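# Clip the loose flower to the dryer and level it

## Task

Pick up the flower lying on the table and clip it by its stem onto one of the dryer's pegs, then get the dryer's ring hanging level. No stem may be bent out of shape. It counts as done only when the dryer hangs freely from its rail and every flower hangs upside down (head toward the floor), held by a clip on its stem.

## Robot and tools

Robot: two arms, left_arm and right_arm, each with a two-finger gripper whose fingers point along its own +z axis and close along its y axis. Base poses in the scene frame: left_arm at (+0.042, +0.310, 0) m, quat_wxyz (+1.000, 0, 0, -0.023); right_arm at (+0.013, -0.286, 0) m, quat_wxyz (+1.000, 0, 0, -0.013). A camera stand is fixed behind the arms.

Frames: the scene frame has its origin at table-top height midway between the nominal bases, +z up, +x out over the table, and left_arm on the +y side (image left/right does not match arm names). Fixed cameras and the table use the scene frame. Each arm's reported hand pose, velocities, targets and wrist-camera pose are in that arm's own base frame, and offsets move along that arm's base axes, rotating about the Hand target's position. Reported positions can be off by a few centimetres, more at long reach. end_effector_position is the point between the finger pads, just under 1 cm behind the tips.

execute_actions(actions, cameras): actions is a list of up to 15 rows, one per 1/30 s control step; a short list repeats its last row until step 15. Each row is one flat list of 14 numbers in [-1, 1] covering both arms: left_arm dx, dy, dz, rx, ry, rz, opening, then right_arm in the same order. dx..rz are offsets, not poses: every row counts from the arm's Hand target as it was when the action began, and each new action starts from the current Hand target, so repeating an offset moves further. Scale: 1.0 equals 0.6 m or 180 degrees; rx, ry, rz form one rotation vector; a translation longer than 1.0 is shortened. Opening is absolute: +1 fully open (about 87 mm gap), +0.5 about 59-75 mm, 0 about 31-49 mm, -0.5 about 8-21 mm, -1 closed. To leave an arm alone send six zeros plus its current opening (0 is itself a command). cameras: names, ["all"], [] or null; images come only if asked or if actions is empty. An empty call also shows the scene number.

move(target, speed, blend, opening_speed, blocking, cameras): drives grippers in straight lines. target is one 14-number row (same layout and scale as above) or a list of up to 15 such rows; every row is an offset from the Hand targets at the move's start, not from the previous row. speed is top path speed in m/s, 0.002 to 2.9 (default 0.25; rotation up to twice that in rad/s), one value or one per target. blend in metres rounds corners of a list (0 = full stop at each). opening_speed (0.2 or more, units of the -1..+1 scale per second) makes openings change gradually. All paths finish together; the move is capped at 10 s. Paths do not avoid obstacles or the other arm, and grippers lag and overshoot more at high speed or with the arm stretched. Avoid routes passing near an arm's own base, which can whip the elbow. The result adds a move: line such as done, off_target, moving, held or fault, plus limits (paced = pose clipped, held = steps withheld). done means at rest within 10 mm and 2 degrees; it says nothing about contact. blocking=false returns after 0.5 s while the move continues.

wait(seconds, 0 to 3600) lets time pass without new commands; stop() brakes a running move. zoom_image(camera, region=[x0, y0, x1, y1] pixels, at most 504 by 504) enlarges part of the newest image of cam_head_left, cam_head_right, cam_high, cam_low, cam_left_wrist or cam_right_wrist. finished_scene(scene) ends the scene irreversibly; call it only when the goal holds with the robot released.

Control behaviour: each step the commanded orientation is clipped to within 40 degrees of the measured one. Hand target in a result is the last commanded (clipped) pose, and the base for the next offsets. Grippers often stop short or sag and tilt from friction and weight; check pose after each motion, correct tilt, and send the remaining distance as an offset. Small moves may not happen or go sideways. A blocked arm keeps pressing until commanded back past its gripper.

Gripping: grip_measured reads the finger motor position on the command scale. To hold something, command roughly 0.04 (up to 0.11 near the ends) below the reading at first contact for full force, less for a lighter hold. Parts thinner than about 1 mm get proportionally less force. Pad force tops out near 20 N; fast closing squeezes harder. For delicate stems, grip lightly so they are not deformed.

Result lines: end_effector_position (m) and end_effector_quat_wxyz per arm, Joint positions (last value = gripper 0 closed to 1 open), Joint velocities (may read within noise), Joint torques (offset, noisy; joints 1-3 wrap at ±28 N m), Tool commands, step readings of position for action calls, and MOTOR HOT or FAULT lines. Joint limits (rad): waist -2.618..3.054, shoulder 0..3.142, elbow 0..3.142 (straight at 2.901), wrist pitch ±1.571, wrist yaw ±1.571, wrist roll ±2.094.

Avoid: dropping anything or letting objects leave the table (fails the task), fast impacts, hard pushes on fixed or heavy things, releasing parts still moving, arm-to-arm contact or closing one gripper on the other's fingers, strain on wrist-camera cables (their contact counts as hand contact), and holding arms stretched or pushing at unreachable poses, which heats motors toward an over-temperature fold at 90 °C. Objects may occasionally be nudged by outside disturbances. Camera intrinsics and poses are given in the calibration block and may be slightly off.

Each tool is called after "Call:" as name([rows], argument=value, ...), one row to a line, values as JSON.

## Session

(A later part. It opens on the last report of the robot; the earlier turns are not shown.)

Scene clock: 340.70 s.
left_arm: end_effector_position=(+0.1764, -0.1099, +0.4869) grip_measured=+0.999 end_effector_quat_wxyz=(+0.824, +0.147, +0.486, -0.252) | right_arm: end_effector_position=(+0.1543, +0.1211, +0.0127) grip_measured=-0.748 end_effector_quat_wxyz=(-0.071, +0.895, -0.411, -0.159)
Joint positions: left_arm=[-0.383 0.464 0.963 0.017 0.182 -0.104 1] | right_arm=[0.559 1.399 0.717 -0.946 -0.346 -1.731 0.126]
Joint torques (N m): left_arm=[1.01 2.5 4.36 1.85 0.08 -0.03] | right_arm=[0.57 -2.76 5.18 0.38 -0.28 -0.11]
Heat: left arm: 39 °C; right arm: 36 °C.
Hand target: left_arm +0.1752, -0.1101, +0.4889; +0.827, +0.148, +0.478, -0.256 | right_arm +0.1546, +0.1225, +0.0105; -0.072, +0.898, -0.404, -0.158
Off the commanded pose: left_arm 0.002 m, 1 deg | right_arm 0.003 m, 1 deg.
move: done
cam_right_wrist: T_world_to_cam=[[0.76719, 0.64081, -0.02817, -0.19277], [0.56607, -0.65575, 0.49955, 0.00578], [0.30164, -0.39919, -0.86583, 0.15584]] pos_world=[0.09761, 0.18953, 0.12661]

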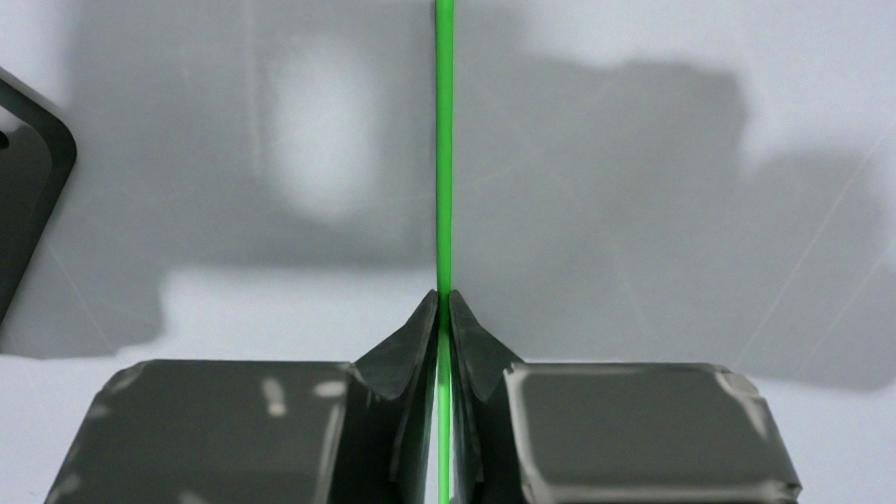

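Call:
move([
  [0.0347,0.0048,0.0327,0.0652,0.103,0.0219,0.35, 0,0,0.4167,0,0,0,-0.95],
  [0.0347,0.0048,0.0327,0.0652,0.103,0.0219,0.35, 0.145,0.4263,0.4908,0.5305,0.0308,-0.3289,-0.95],
], speed=[0.2,0.25], blend=[0.03,0], cameras=["all"])

Scene clock: 361.73 s.
left_arm: end_effector_position=(+0.1953, -0.1078, +0.5007) grip_measured=+0.350 end_effector_quat_wxyz=(+0.723, +0.171, +0.638, -0.204) | right_arm: end_effector_position=(+0.2425, +0.3768, +0.3009) grip_measured=-0.748 end_effector_quat_wxyz=(+0.722, -0.273, +0.514, +0.374)
Joint positions: left_arm=[-0.361 0.78 1.529 -0.619 0.174 -0.037 0.675] | right_arm=[1.022 1.394 0.686 1.037 0.052 -0.028 0.126]
Joint torques (N m): left_arm=[-1.16 3.25 6.94 1.94 -0.23 0.22] | right_arm=[0.68 -3.93 7.2 2.07 0.06 0.08]
Heat: left arm: 39 °C; right arm: 36 °C.
Hand target: left_arm +0.1959, -0.1072, +0.5087; +0.729, +0.172, +0.633, -0.198 | right_arm +0.2416, +0.3783, +0.3050; +0.726, -0.265, +0.509, +0.379
Off the commanded pose: left_arm 0.008 m, 1 deg | right_arm 0.004 m, 1 deg.
move: done
cam_left_wrist: T_world_to_cam=[[-0.48257, -0.87553, 0.02396, -0.00992], [-0.59577, 0.30808, -0.74171, 0.54532], [0.64201, -0.37221, -0.67029, 0.31873]] pos_world=[0.11547, -0.05805, 0.61835]
cam_right_wrist: T_world_to_cam=[[0.83537, -0.54967, -0.00458, 0.00874], [-0.28796, -0.43051, -0.85542, 0.5096], [0.46823, 0.71591, -0.51792, -0.08443]] pos_world=[0.17898, 0.28464, 0.39223]

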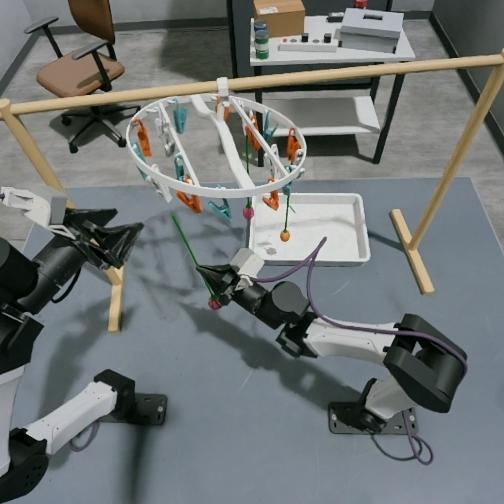

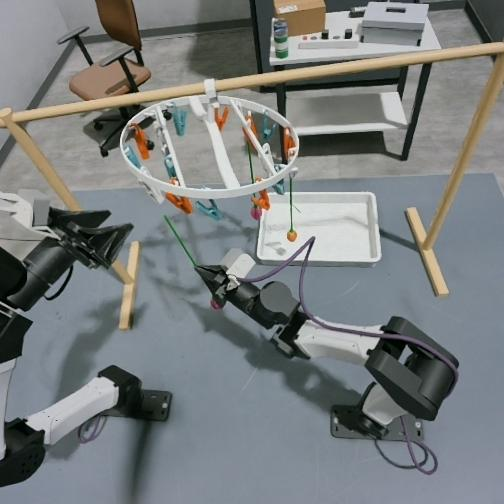

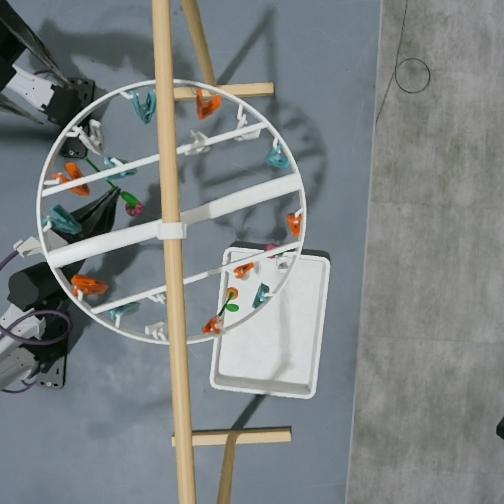

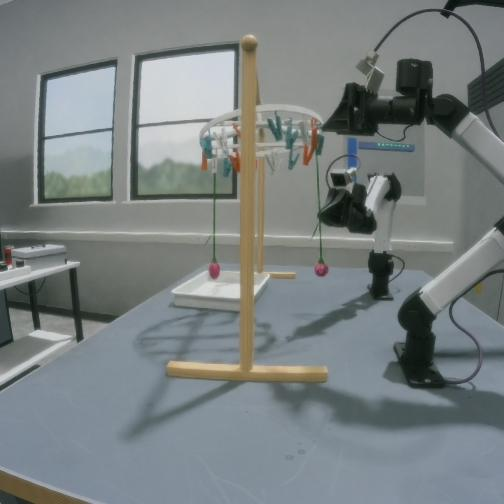

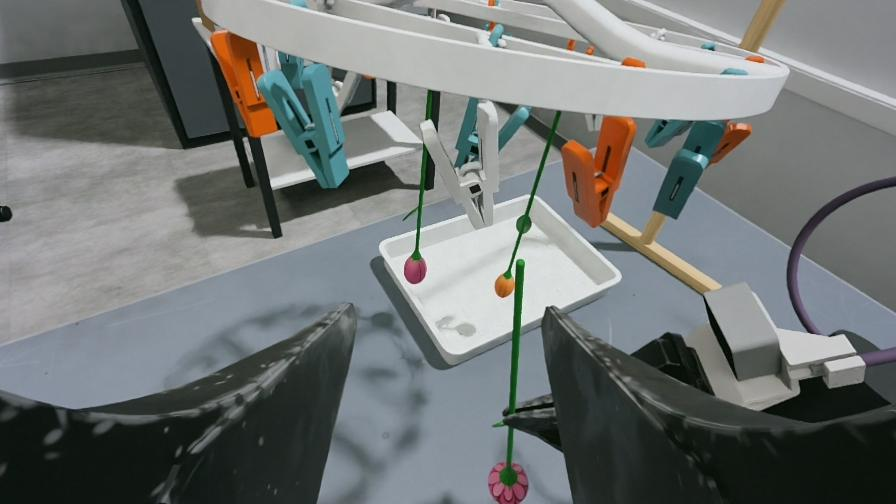

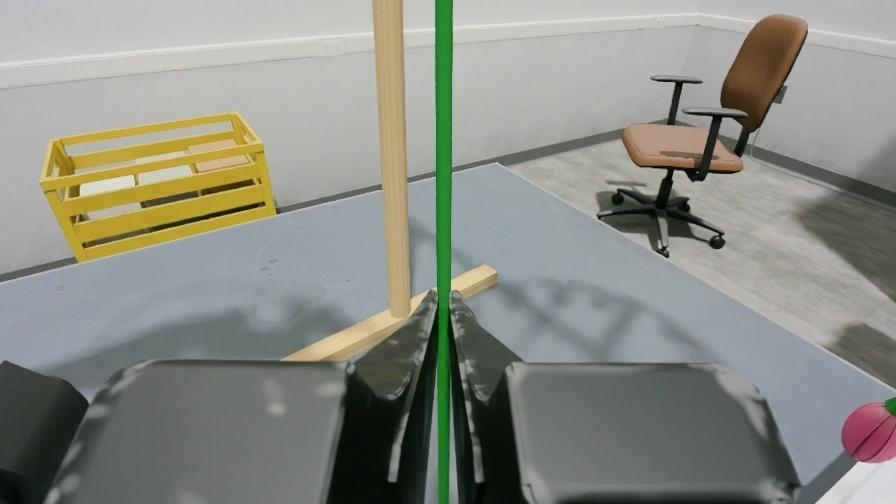

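Call:
zoom_image(camera="cam_left_wrist", region=[380, 80, 600, 290])

Call:
zoom_image(camera="cam_low", region=[250, 80, 400, 280])

Call:
zoom_image(camera="cam_head_right", region=[100, 80, 320, 320])

Scaled by 2.291 from the camera's image (finer frame: 1280x720).

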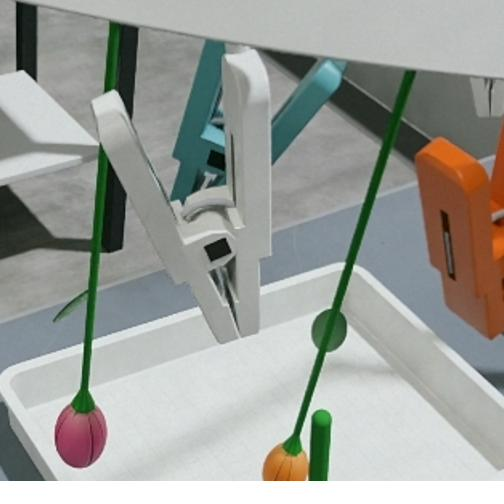

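Scaled by 2.520 from the camera's image (finer frame: 720x720).

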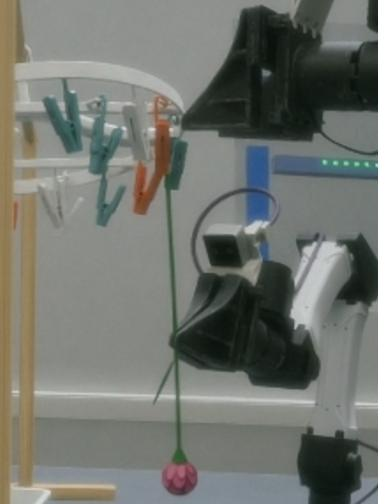

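Scaled by 2.100 from the camera's image (finer frame: 720x720).

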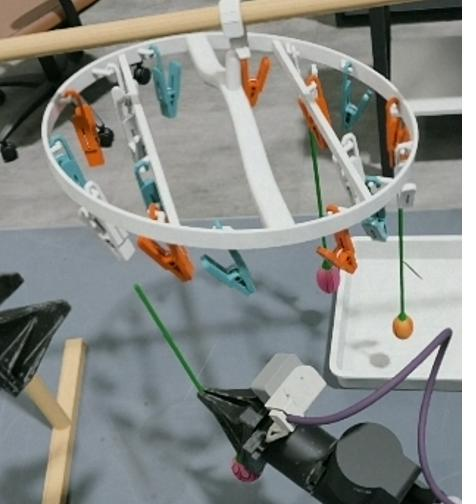

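Call:
move(target=[0.117,-0.076,0.0405,0,0,0,0.35, 0,0,0,0,0,0,-0.95], speed=0.1, cameras=["cam_left_wrist","cam_low","cam_head_right"])

Scene clock: 377.50 s.
left_arm: end_effector_position=(+0.2679, -0.1549, +0.5149) grip_measured=+0.350 end_effector_quat_wxyz=(+0.710, +0.175, +0.651, -0.202) | right_arm: end_effector_position=(+0.2426, +0.3768, +0.3011) grip_measured=-0.748 end_effector_quat_wxyz=(+0.722, -0.273, +0.513, +0.374)
Joint positions: left_arm=[-0.499 1.061 1.674 -0.522 0.04 -0.018 0.675] | right_arm=[1.022 1.394 0.686 1.038 0.052 -0.028 0.126]
Joint torques (N m): left_arm=[-0.88 -0.25 7.77 2.24 -0.22 0.21] | right_arm=[0.72 -3.93 7.17 2.07 0.07 0.08]
Heat: left arm: 40 °C; right arm: 38 °C.
Hand target: left_arm +0.2662, -0.1529, +0.5329; +0.729, +0.172, +0.633, -0.198 | right_arm +0.2416, +0.3783, +0.3050; +0.726, -0.265, +0.509, +0.379
Off the commanded pose: left_arm 0.018 m, 3 deg | right_arm 0.004 m, 1 deg.
move: off_target (left_arm)
cam_left_wrist: T_world_to_cam=[[-0.48408, -0.87472, 0.02304, -0.0154], [-0.61872, 0.32355, -0.71589, 0.6089], [0.61875, -0.3608, -0.69783, 0.28626]] pos_world=[0.19216, -0.1072, 0.63603]
Images, in order (width x height): cam_head_right 504x504, cam_low 504x504, cam_left_wrist 896x504.

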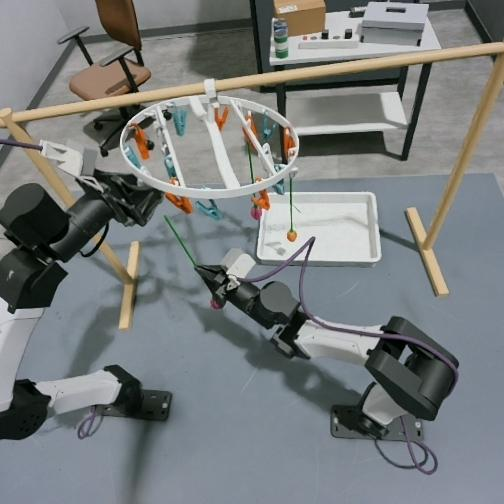

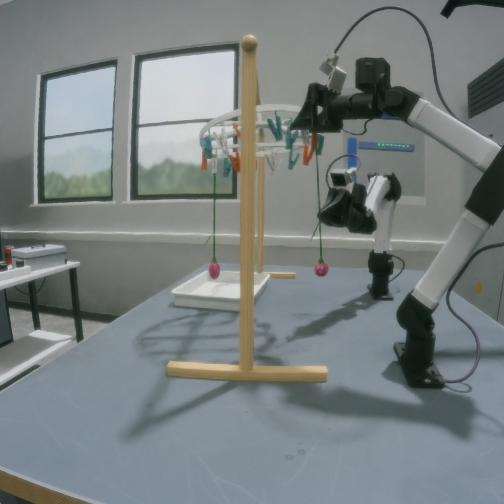

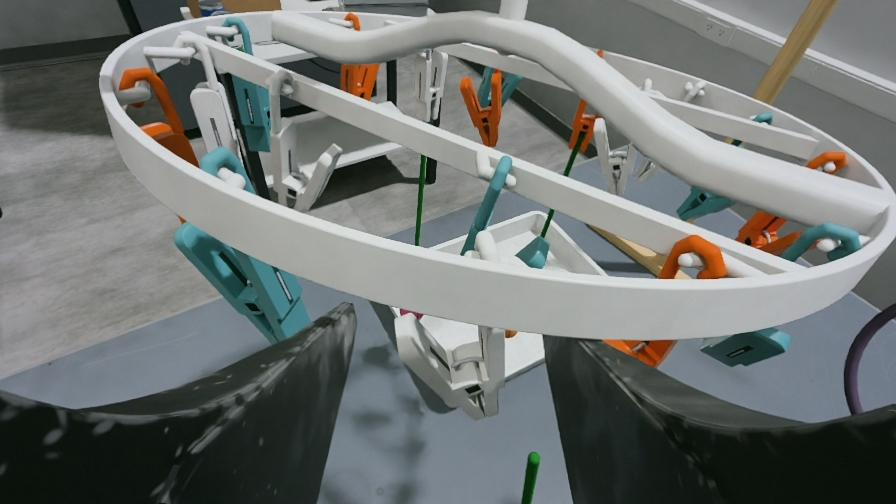

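Call:
move(target=[0,0,0.025,0,0,0,0.35, 0,0,0,0,0,0,-0.95], speed=0.1, cameras=["cam_left_wrist"])

Scene clock: 385.77 s.
left_arm: end_effector_position=(+0.2668, -0.1542, +0.5375) grip_measured=+0.350 end_effector_quat_wxyz=(+0.719, +0.173, +0.642, -0.203) | right_arm: end_effector_position=(+0.2426, +0.3768, +0.3011) grip_measured=-0.748 end_effector_quat_wxyz=(+0.722, -0.273, +0.513, +0.374)
Joint positions: left_arm=[-0.499 1.108 1.785 -0.561 0.04 -0.016 0.675] | right_arm=[1.022 1.394 0.686 1.038 0.052 -0.028 0.126]
Joint torques (N m): left_arm=[-0.88 0.05 7.23 2.03 -0.23 0.21] | right_arm=[0.69 -3.9 7.17 2.07 0.07 0.07]
Heat: left arm: 41 °C; right arm: 39 °C.
Hand target: left_arm +0.2662, -0.1530, +0.5478; +0.729, +0.172, +0.633, -0.198 | right_arm +0.2416, +0.3783, +0.3050; +0.726, -0.265, +0.509, +0.379
Off the commanded pose: left_arm 0.010 m, 2 deg | right_arm 0.004 m, 1 deg.
move: done
cam_left_wrist: T_world_to_cam=[[-0.48444, -0.87457, 0.02092, -0.01463], [-0.60175, 0.31577, -0.73361, 0.62801], [0.63499, -0.36798, -0.67925, 0.2876]] pos_world=[0.1882, -0.10527, 0.65638]

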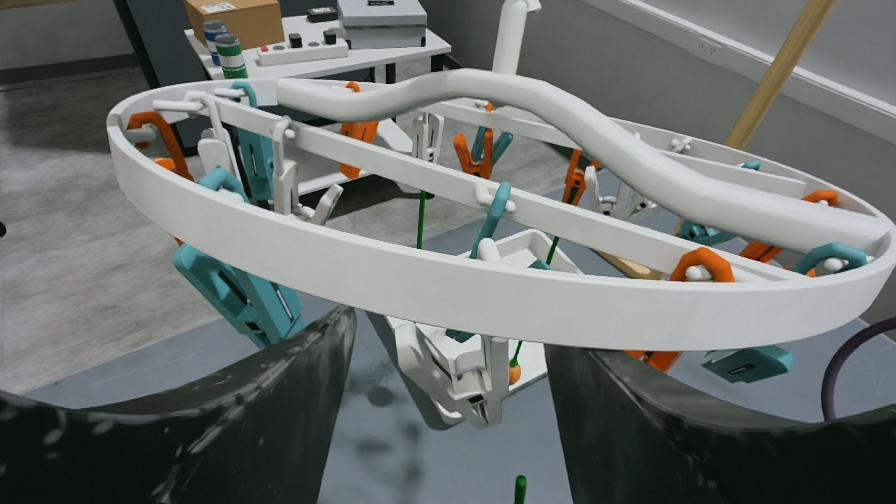

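Call:
move(target=[0,0,-0.0195,0,0,0,0.35, 0,0,0,0,0,0,-0.95], speed=0.1, cameras=["cam_left_wrist"])

Call:
zoom_image(camera="cam_left_wrist", region=[320, 250, 600, 504])

Scene clock: 388.50 s.
left_arm: end_effector_position=(+0.2680, -0.1548, +0.5291) grip_measured=+0.350 end_effector_quat_wxyz=(+0.716, +0.174, +0.645, -0.202) | right_arm: end_effector_position=(+0.2426, +0.3768, +0.3011) grip_measured=-0.748 end_effector_quat_wxyz=(+0.722, -0.273, +0.513, +0.374)
Joint positions: left_arm=[-0.499 1.091 1.74 -0.54 0.04 -0.016 0.675] | right_arm=[1.022 1.394 0.686 1.038 0.052 -0.028 0.126]
Joint torques (N m): left_arm=[-0.87 -1.76 4.25 2.27 -0.22 0.2] | right_arm=[0.72 -3.86 7.2 2.08 0.07 0.07]
Heat: left arm: 41 °C; right arm: 39 °C.
Hand target: left_arm +0.2661, -0.1529, +0.5362; +0.729, +0.172, +0.633, -0.198 | right_arm +0.2416, +0.3783, +0.3050; +0.726, -0.265, +0.509, +0.379
Off the commanded pose: left_arm 0.008 m, 2 deg | right_arm 0.004 m, 1 deg.
move: done
cam_left_wrist: T_world_to_cam=[[-0.48427, -0.87467, 0.02102, -0.01448], [-0.60671, 0.3184, -0.72837, 0.62166], [0.63039, -0.36548, -0.68486, 0.28544]] pos_world=[0.19022, -0.10628, 0.64859]

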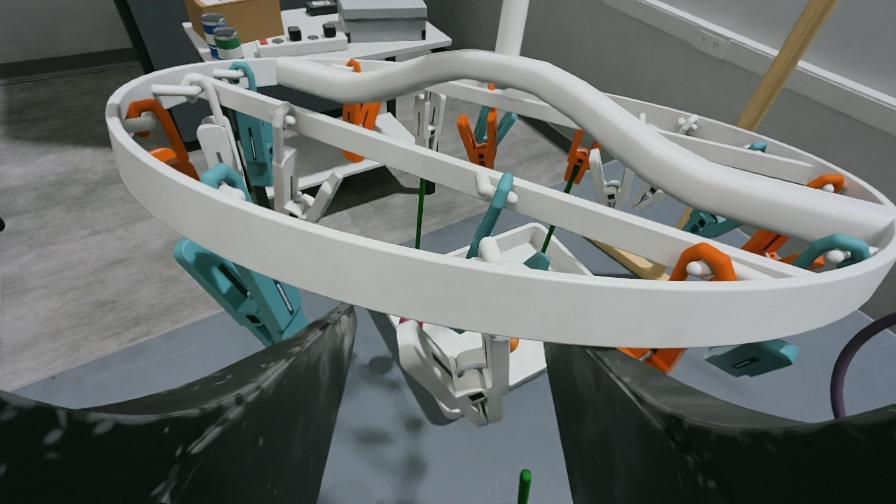

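Scaled by 1.800 from the camera's image (finer frame: 1280x720).

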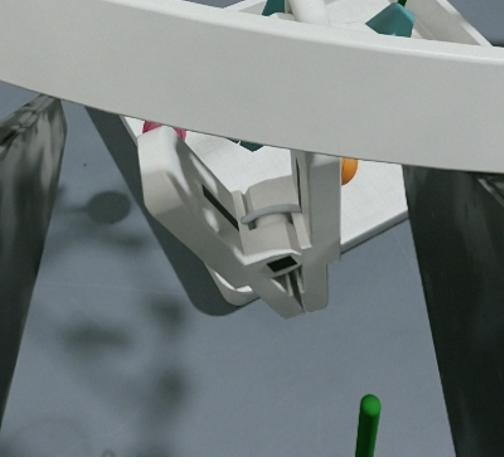

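Call:
move(target=[0,0,0,0,0,0,-0.45, 0,0,0,0,0,0,-0.95], opening_speed=0.6, cameras=["cam_left_wrist"])

Call:
zoom_image(camera="cam_left_wrist", region=[320, 250, 600, 504])

Scene clock: 392.73 s.
left_arm: end_effector_position=(+0.2683, -0.1545, +0.5305) grip_measured=-0.354 end_effector_quat_wxyz=(+0.718, +0.173, +0.643, -0.202) | right_arm: end_effector_position=(+0.2426, +0.3768, +0.3011) grip_measured=-0.748 end_effector_quat_wxyz=(+0.722, -0.273, +0.513, +0.374)
Joint positions: left_arm=[-0.499 1.091 1.74 -0.535 0.037 -0.016 0.323] | right_arm=[1.022 1.394 0.686 1.038 0.052 -0.028 0.126]
Joint torques (N m): left_arm=[-0.87 -1.74 4.23 2.21 -0.19 0.2] | right_arm=[0.69 -3.93 7.27 2.08 0.07 0.07]
Heat: left arm: 42 °C; right arm: 39 °C.
Hand target: left_arm +0.2661, -0.1529, +0.5362; +0.729, +0.172, +0.633, -0.198 | right_arm +0.2416, +0.3783, +0.3050; +0.726, -0.265, +0.509, +0.379
Off the commanded pose: left_arm 0.006 m, 2 deg | right_arm 0.004 m, 1 deg.
move: done
cam_left_wrist: T_world_to_cam=[[-0.48202, -0.8759, 0.02127, -0.01497], [-0.60394, 0.31458, -0.73232, 0.62353], [0.63475, -0.36584, -0.68063, 0.28288]] pos_world=[0.1898, -0.10577, 0.64948]

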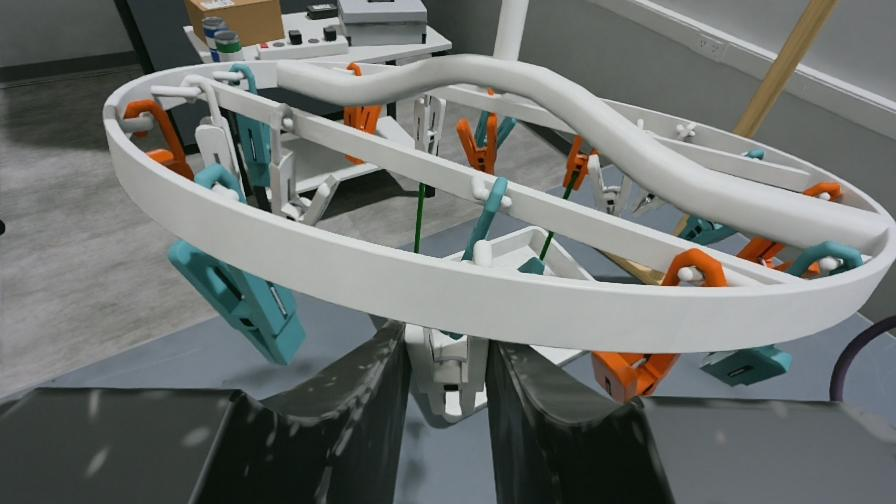

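Scaled by 1.800 from the camera's image (finer frame: 1280x720).

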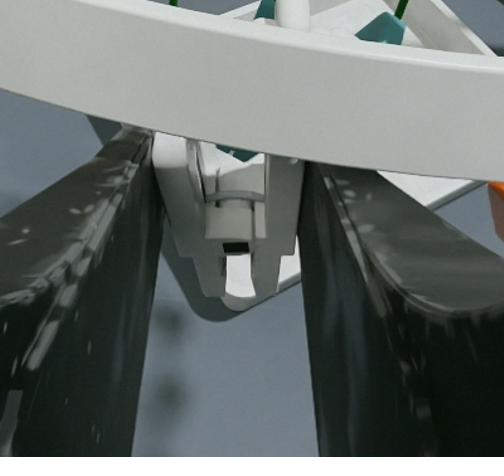

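Call:
move(target=[0,0,0,0,0,0,-0.8, 0,0,0,0,0,0,-0.95], opening_speed=1.0, cameras=["cam_left_wrist","cam_low","cam_head_left","cam_high"])

Call:
zoom_image(camera="cam_left_wrist", region=[380, 300, 520, 440])

Call:
zoom_image(camera="cam_low", region=[270, 90, 370, 230])

Call:
zoom_image(camera="cam_head_left", region=[110, 140, 260, 320])

Scene clock: 395.97 s.
left_arm: end_effector_position=(+0.2684, -0.1545, +0.5306) grip_measured=-0.354 end_effector_quat_wxyz=(+0.719, +0.173, +0.643, -0.202) | right_arm: end_effector_position=(+0.2426, +0.3768, +0.3011) grip_measured=-0.748 end_effector_quat_wxyz=(+0.722, -0.273, +0.513, +0.374)
Joint positions: left_arm=[-0.499 1.091 1.74 -0.534 0.037 -0.016 0.323] | right_arm=[1.022 1.394 0.686 1.038 0.052 -0.028 0.126]
Joint torques (N m): left_arm=[-0.87 -1.76 4.23 2.21 -0.2 0.2] | right_arm=[0.69 -3.92 7.21 2.08 0.07 0.04]
Heat: left arm: 42 °C; right arm: 39 °C.
Hand target: left_arm +0.2661, -0.1529, +0.5363; +0.729, +0.172, +0.633, -0.198 | right_arm +0.2416, +0.3783, +0.3050; +0.726, -0.265, +0.509, +0.379
Off the commanded pose: left_arm 0.006 m, 2 deg | right_arm 0.004 m, 1 deg.
move: done
cam_left_wrist: T_world_to_cam=[[-0.48203, -0.8759, 0.02126, -0.01497], [-0.6037, 0.31445, -0.73258, 0.62371], [0.63498, -0.36596, -0.68035, 0.28271]] pos_world=[0.1898, -0.10577, 0.64958]
Images, in order (width x height): cam_head_left 504x504, cam_high 504x504, cam_low 504x504, cam_left_wrist 896x504.

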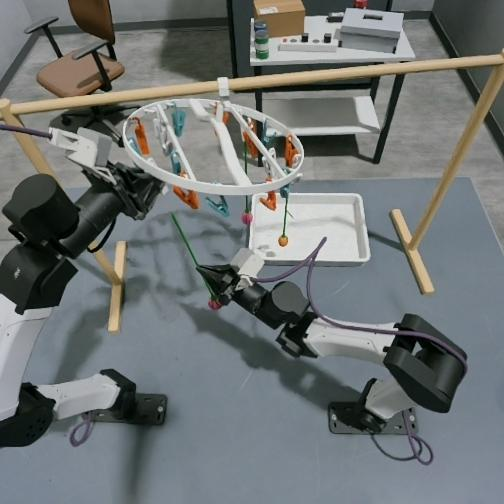

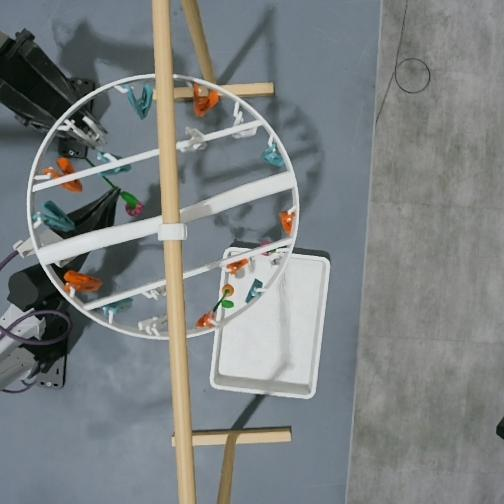

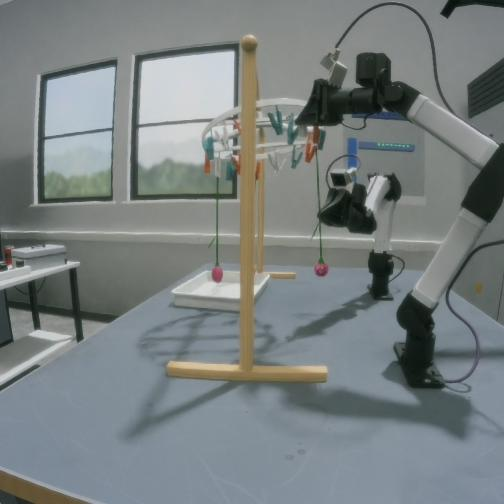

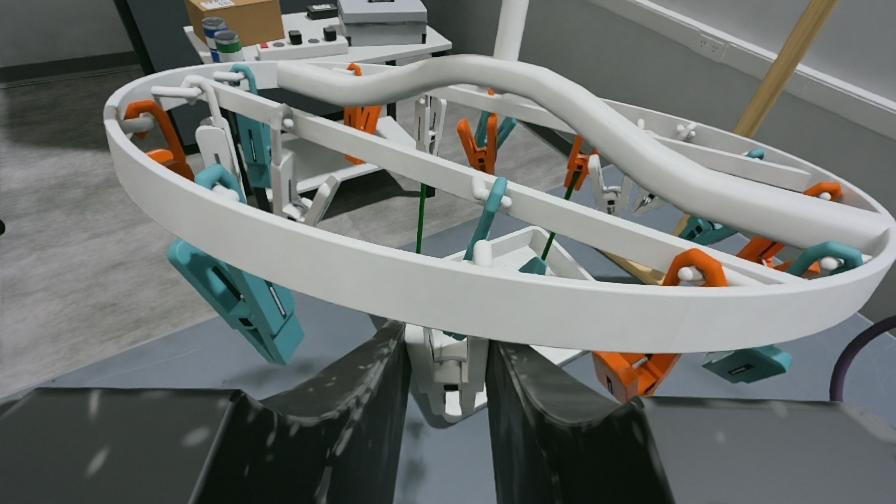

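Scaled by 3.600 from the camera's image (finer frame: 1280x720).

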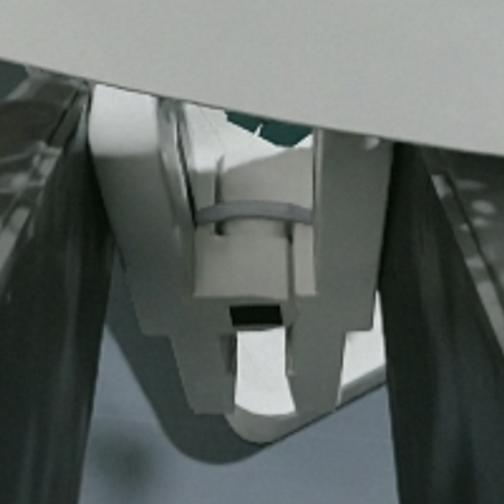

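Scaled by 3.600 from the camera's image (finer frame: 720x720).

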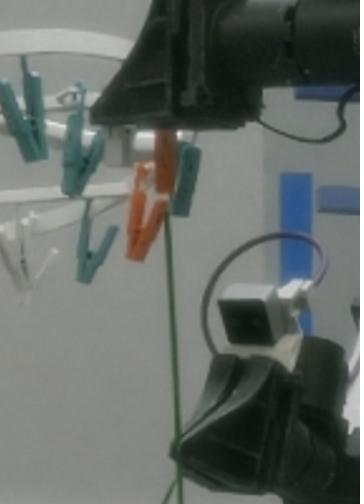

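Scaled by 2.800 from the camera's image (finer frame: 720x720).

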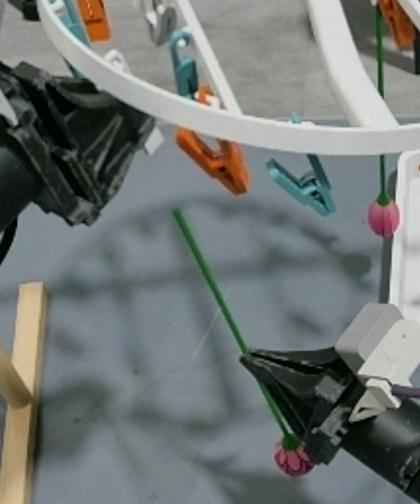

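Call:
move([
  [0,0,0,0,0,0,-0.8, 0.0055,0.021,-0.0167,0.027,-0.007,0,-0.95],
  [0,0,0,0,0,0,-0.8, 0.0625,0.0392,-0.0167,0.027,-0.007,0,-0.95],
], speed=[0.08,0.06], blend=[0.005,0], cameras=["cam_left_wrist","cam_low","cam_head_left","cam_head_right"])

Call:
zoom_image(camera="cam_left_wrist", region=[370, 300, 530, 504])

Call:
zoom_image(camera="cam_low", region=[270, 90, 370, 230])

Call:
zoom_image(camera="cam_head_right", region=[110, 150, 260, 320])

Scene clock: 415.17 s.
left_arm: end_effector_position=(+0.2684, -0.1545, +0.5306) grip_measured=-0.354 end_effector_quat_wxyz=(+0.719, +0.173, +0.643, -0.202) | right_arm: end_effector_position=(+0.2765, +0.4007, +0.2818) grip_measured=-0.748 end_effector_quat_wxyz=(+0.733, -0.247, +0.499, +0.390)
Joint positions: left_arm=[-0.499 1.091 1.74 -0.534 0.037 -0.016 0.323] | right_arm=[0.974 1.64 0.757 1.271 0.024 0.019 0.126]
Joint torques (N m): left_arm=[-0.87 -1.74 4.22 2.21 -0.2 0.2] | right_arm=[-0.43 -5.6 8.7 2.04 -0.11 0.07]
Heat: left arm: 43 °C; right arm: 40 °C.
Hand target: left_arm +0.2661, -0.1529, +0.5363; +0.729, +0.172, +0.633, -0.198 | right_arm +0.2791, +0.4019, +0.2951; +0.742, -0.238, +0.484, +0.397
Off the commanded pose: left_arm 0.006 m, 2 deg | right_arm 0.013 m, 2 deg.
move: off_target (right_arm)
cam_left_wrist: T_world_to_cam=[[-0.48203, -0.8759, 0.02126, -0.01497], [-0.6037, 0.31445, -0.73258, 0.62371], [0.63498, -0.36596, -0.68035, 0.28271]] pos_world=[0.1898, -0.10577, 0.64958]
Images, in order (width x height): cam_head_left 504x504, cam_head_right 504x504, cam_low 504x504, cam_left_wrist 896x504.

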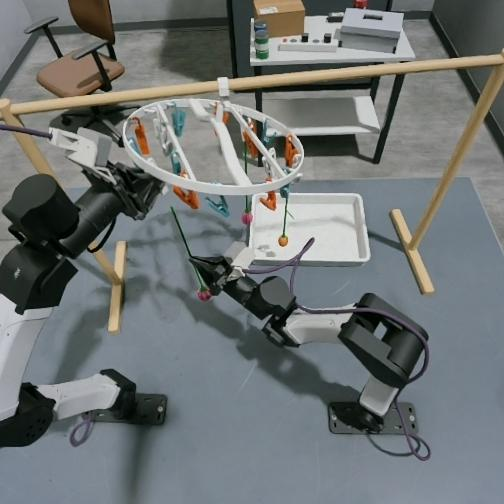

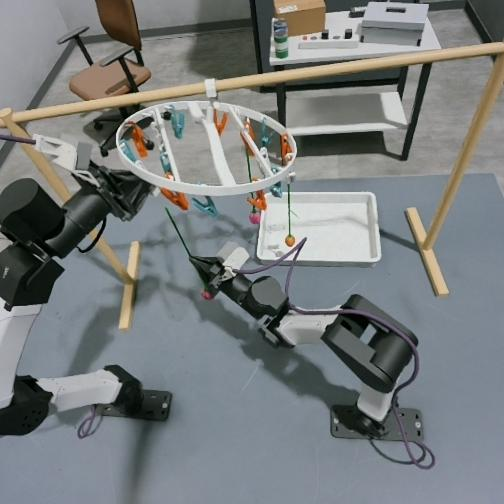

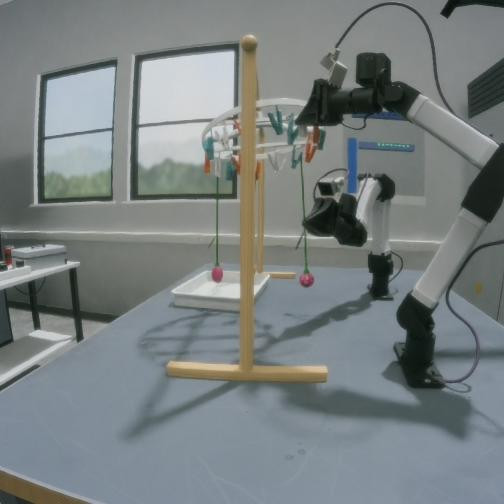

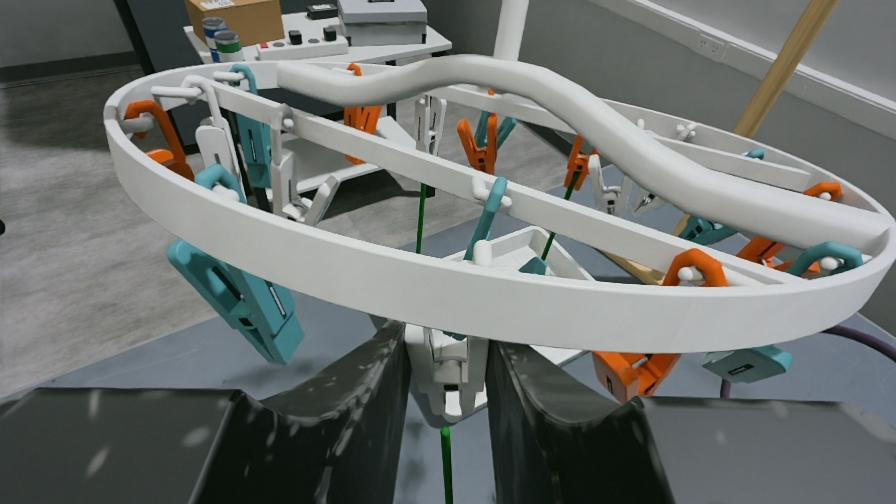

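Scaled by 2.471 from the camera's image (finer frame: 1280x720).

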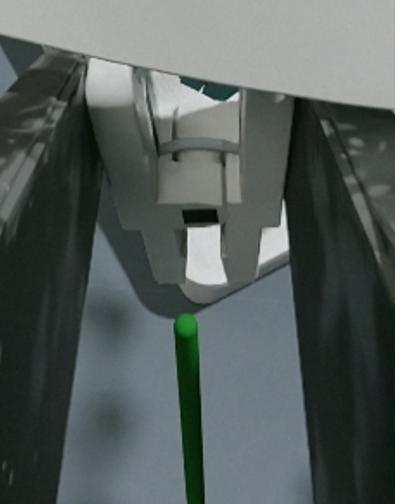

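Scaled by 3.600 from the camera's image (finer frame: 720x720).

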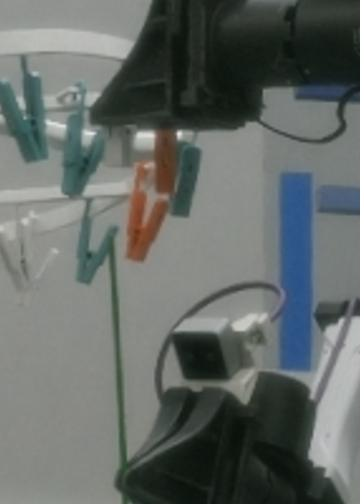

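Scaled by 2.965 from the camera's image (finer frame: 720x720).

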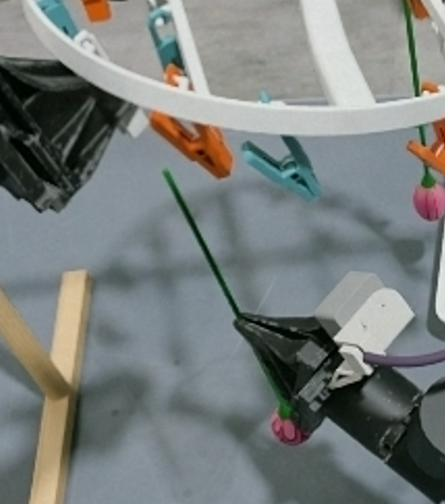

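Call:
move(target=[0,0,0,0,0,0,-0.8, 0.016,-0.002,0.02,0,-0.0287,0,-0.95], speed=0.05, cameras=["cam_left_wrist","cam_low"])

Call:
zoom_image(camera="cam_left_wrist", region=[370, 300, 530, 504])

Call:
zoom_image(camera="cam_low", region=[270, 90, 370, 290])

Scene clock: 421.57 s.
left_arm: end_effector_position=(+0.2684, -0.1545, +0.5306) grip_measured=-0.354 end_effector_quat_wxyz=(+0.719, +0.173, +0.643, -0.202) | right_arm: end_effector_position=(+0.2852, +0.4010, +0.2932) grip_measured=-0.748 end_effector_quat_wxyz=(+0.750, -0.262, +0.470, +0.386)
Joint positions: left_arm=[-0.499 1.091 1.74 -0.534 0.037 -0.016 0.323] | right_arm=[0.939 1.669 0.79 1.316 -0.04 -0.015 0.126]
Joint torques (N m): left_arm=[-0.87 -1.74 4.23 2.21 -0.19 0.2] | right_arm=[-0.58 -5.68 8.68 2.06 -0.07 -0.14]
Heat: left arm: 43 °C; right arm: 41 °C.
Hand target: left_arm +0.2661, -0.1529, +0.5363; +0.729, +0.172, +0.633, -0.198 | right_arm +0.2886, +0.4006, +0.3072; +0.764, -0.256, +0.450, +0.386
Off the commanded pose: left_arm 0.006 m, 2 deg | right_arm 0.014 m, 3 deg.
move: off_target (right_arm)
cam_left_wrist: T_world_to_cam=[[-0.48203, -0.8759, 0.02126, -0.01497], [-0.6037, 0.31445, -0.73258, 0.62371], [0.63498, -0.36596, -0.68035, 0.28271]] pos_world=[0.1898, -0.10577, 0.64958]
Images, in order (width x height): cam_low 504x504, cam_left_wrist 896x504.

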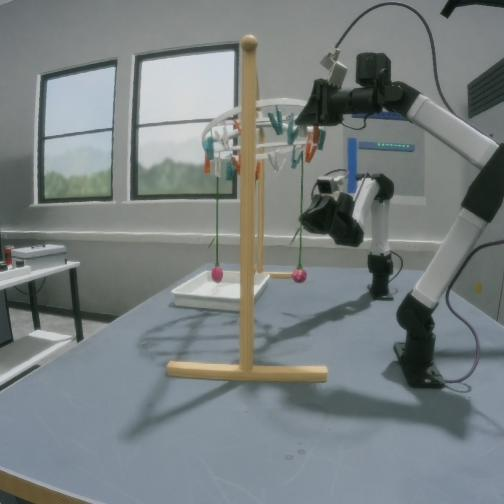

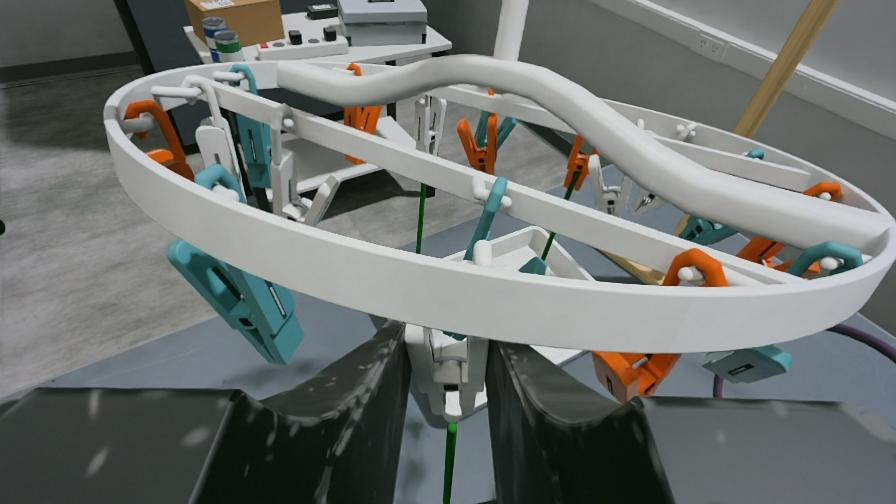

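Scaled by 2.471 from the camera's image (finer frame: 1280x720).

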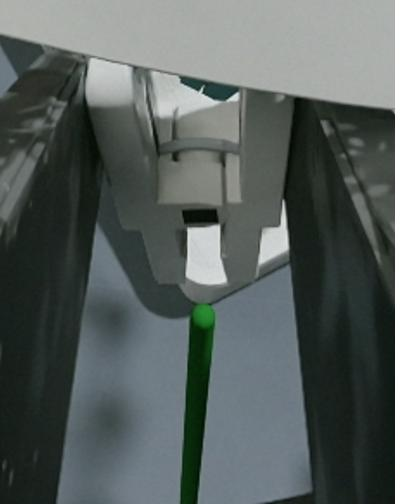

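Scaled by 2.520 from the camera's image (finer frame: 720x720).

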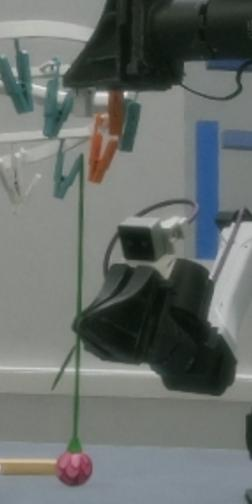

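Call:
move(target=[0,0,0,0,0,0,-0.8, 0.001,-0.001,0.022,0,0,0,-0.95], speed=0.04, cameras=["cam_left_wrist"])

Call:
zoom_image(camera="cam_left_wrist", region=[370, 300, 530, 504])

Scene clock: 425.30 s.
left_arm: end_effector_position=(+0.2684, -0.1545, +0.5306) grip_measured=-0.354 end_effector_quat_wxyz=(+0.719, +0.173, +0.643, -0.202) | right_arm: end_effector_position=(+0.2872, +0.4046, +0.2983) grip_measured=-0.748 end_effector_quat_wxyz=(+0.749, -0.263, +0.470, +0.386)
Joint positions: left_arm=[-0.499 1.091 1.74 -0.534 0.037 -0.016 0.323] | right_arm=[0.939 1.669 0.817 1.287 -0.043 -0.015 0.126]
Joint torques (N m): left_arm=[-0.87 -1.74 4.23 2.21 -0.19 0.2] | right_arm=[-0.72 -8.9 8.7 1.78 -0.08 -0.12]
Heat: left arm: 44 °C; right arm: 41 °C.
Hand target: left_arm +0.2661, -0.1529, +0.5363; +0.729, +0.172, +0.633, -0.198 | right_arm +0.2892, +0.4000, +0.3203; +0.764, -0.256, +0.450, +0.386
Off the commanded pose: left_arm 0.006 m, 2 deg | right_arm 0.023 m, 3 deg.
move: off_target (right_arm)
cam_left_wrist: T_world_to_cam=[[-0.48203, -0.8759, 0.02126, -0.01497], [-0.6037, 0.31445, -0.73258, 0.62371], [0.63498, -0.36596, -0.68035, 0.28271]] pos_world=[0.1898, -0.10577, 0.64958]

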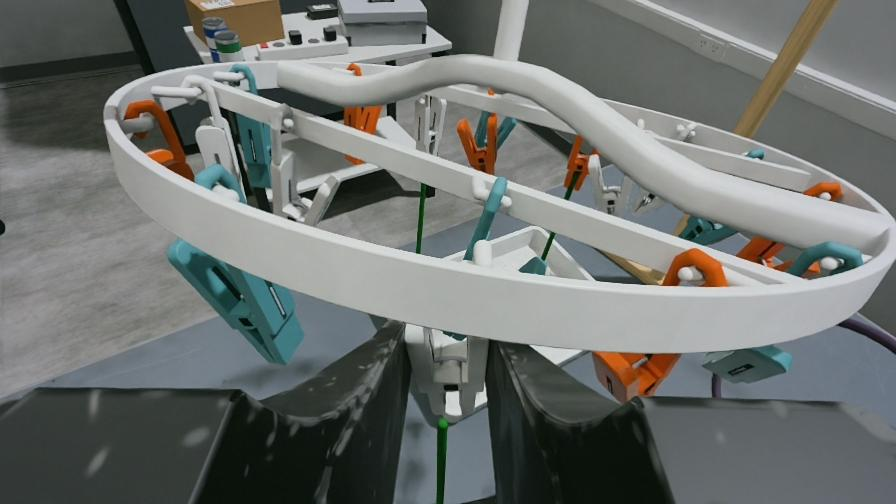

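Scaled by 2.471 from the camera's image (finer frame: 1280x720).

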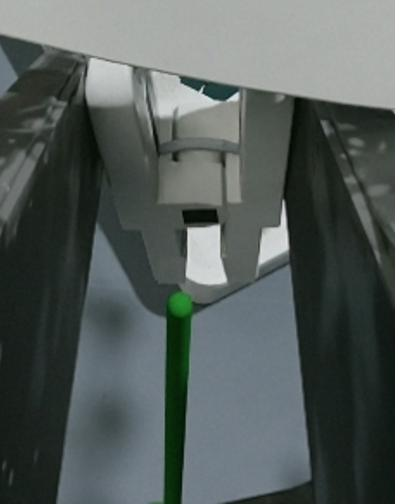

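Call:
move([
  [0,0,0,0,0,0,-0.8, -0.001,0.001,-0.0588,0,0,0,-0.95],
  [0,0,0,0,0,0,-0.8, -0.001,0.0015,-0.001,0,0,0,-0.95],
], speed=[0.08,0.05], cameras=["cam_left_wrist"])

Call:
zoom_image(camera="cam_left_wrist", region=[370, 300, 530, 504])

Scene clock: 431.43 s.
left_arm: end_effector_position=(+0.2684, -0.1545, +0.5306) grip_measured=-0.354 end_effector_quat_wxyz=(+0.719, +0.173, +0.643, -0.202) | right_arm: end_effector_position=(+0.2879, +0.4056, +0.2966) grip_measured=-0.748 end_effector_quat_wxyz=(+0.748, -0.264, +0.471, +0.386)
Joint positions: left_arm=[-0.499 1.091 1.74 -0.534 0.037 -0.016 0.323] | right_arm=[0.939 1.676 0.819 1.289 -0.043 -0.015 0.126]
Joint torques (N m): left_arm=[-0.88 -1.74 4.22 2.21 -0.19 0.2] | right_arm=[-0.47 -9.28 8.53 1.79 -0.05 -0.11]
Heat: left arm: 44 °C; right arm: 41 °C.
Hand target: left_arm +0.2661, -0.1529, +0.5363; +0.729, +0.172, +0.633, -0.198 | right_arm +0.2886, +0.4009, +0.3197; +0.764, -0.256, +0.450, +0.386
Off the commanded pose: left_arm 0.006 m, 2 deg | right_arm 0.024 m, 3 deg.
move: off_target (right_arm)
cam_left_wrist: T_world_to_cam=[[-0.48203, -0.8759, 0.02126, -0.01497], [-0.6037, 0.31445, -0.73258, 0.62371], [0.63498, -0.36596, -0.68035, 0.28271]] pos_world=[0.1898, -0.10577, 0.64958]

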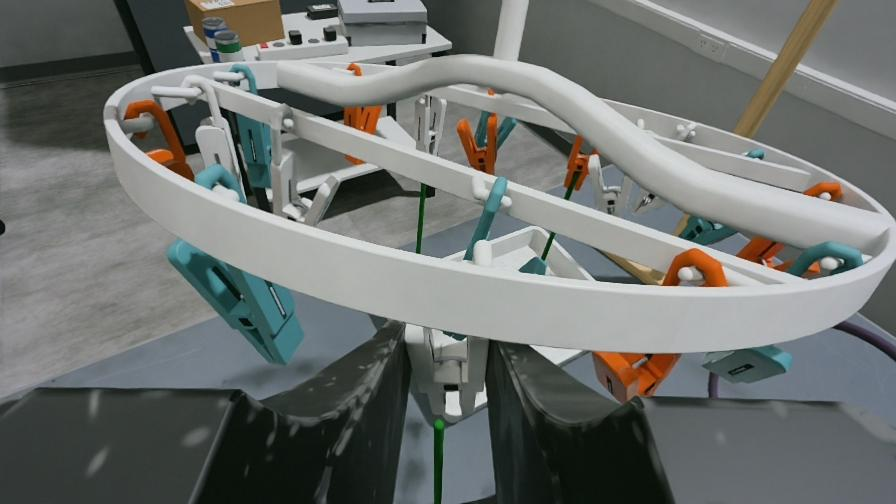

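Scaled by 2.471 from the camera's image (finer frame: 1280x720).

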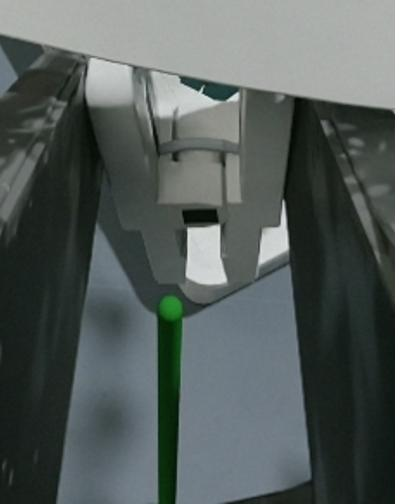

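Call:
move(target=[0,0,0,0,0,0,-0.8, -0.001,-0.0065,0.0105,0,0,0,-0.95], speed=0.05, cameras=["cam_left_wrist"])

Call:
zoom_image(camera="cam_left_wrist", region=[370, 300, 530, 504])

Scene clock: 436.70 s.
left_arm: end_effector_position=(+0.2684, -0.1545, +0.5306) grip_measured=-0.354 end_effector_quat_wxyz=(+0.719, +0.173, +0.643, -0.202) | right_arm: end_effector_position=(+0.2879, +0.4017, +0.3029) grip_measured=-0.748 end_effector_quat_wxyz=(+0.749, -0.263, +0.471, +0.384)
Joint positions: left_arm=[-0.499 1.091 1.74 -0.534 0.037 -0.016 0.323] | right_arm=[0.934 1.649 0.819 1.263 -0.045 -0.015 0.126]
Joint torques (N m): left_arm=[-0.87 -1.73 4.23 2.21 -0.2 0.2] | right_arm=[-0.5 -9.09 8.61 1.77 -0.09 -0.08]
Heat: left arm: 44 °C; right arm: 41 °C.
Hand target: left_arm +0.2661, -0.1529, +0.5363; +0.729, +0.172, +0.633, -0.198 | right_arm +0.2882, +0.3970, +0.3259; +0.764, -0.256, +0.450, +0.386
Off the commanded pose: left_arm 0.006 m, 2 deg | right_arm 0.024 m, 3 deg.
move: off_target (right_arm)
cam_left_wrist: T_world_to_cam=[[-0.48203, -0.8759, 0.02126, -0.01497], [-0.6037, 0.31445, -0.73258, 0.62371], [0.63498, -0.36596, -0.68035, 0.28271]] pos_world=[0.1898, -0.10577, 0.64958]

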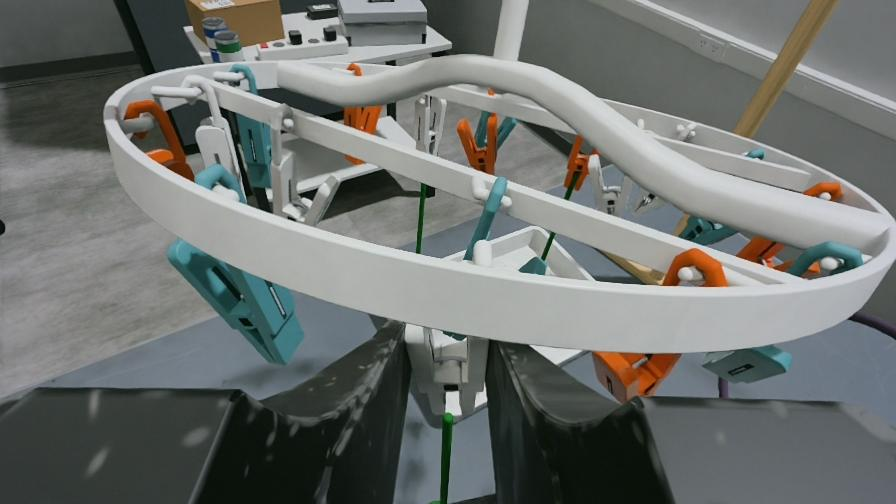

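Scaled by 2.471 from the camera's image (finer frame: 1280x720).

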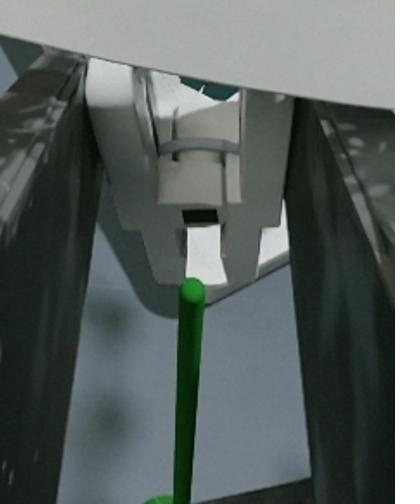

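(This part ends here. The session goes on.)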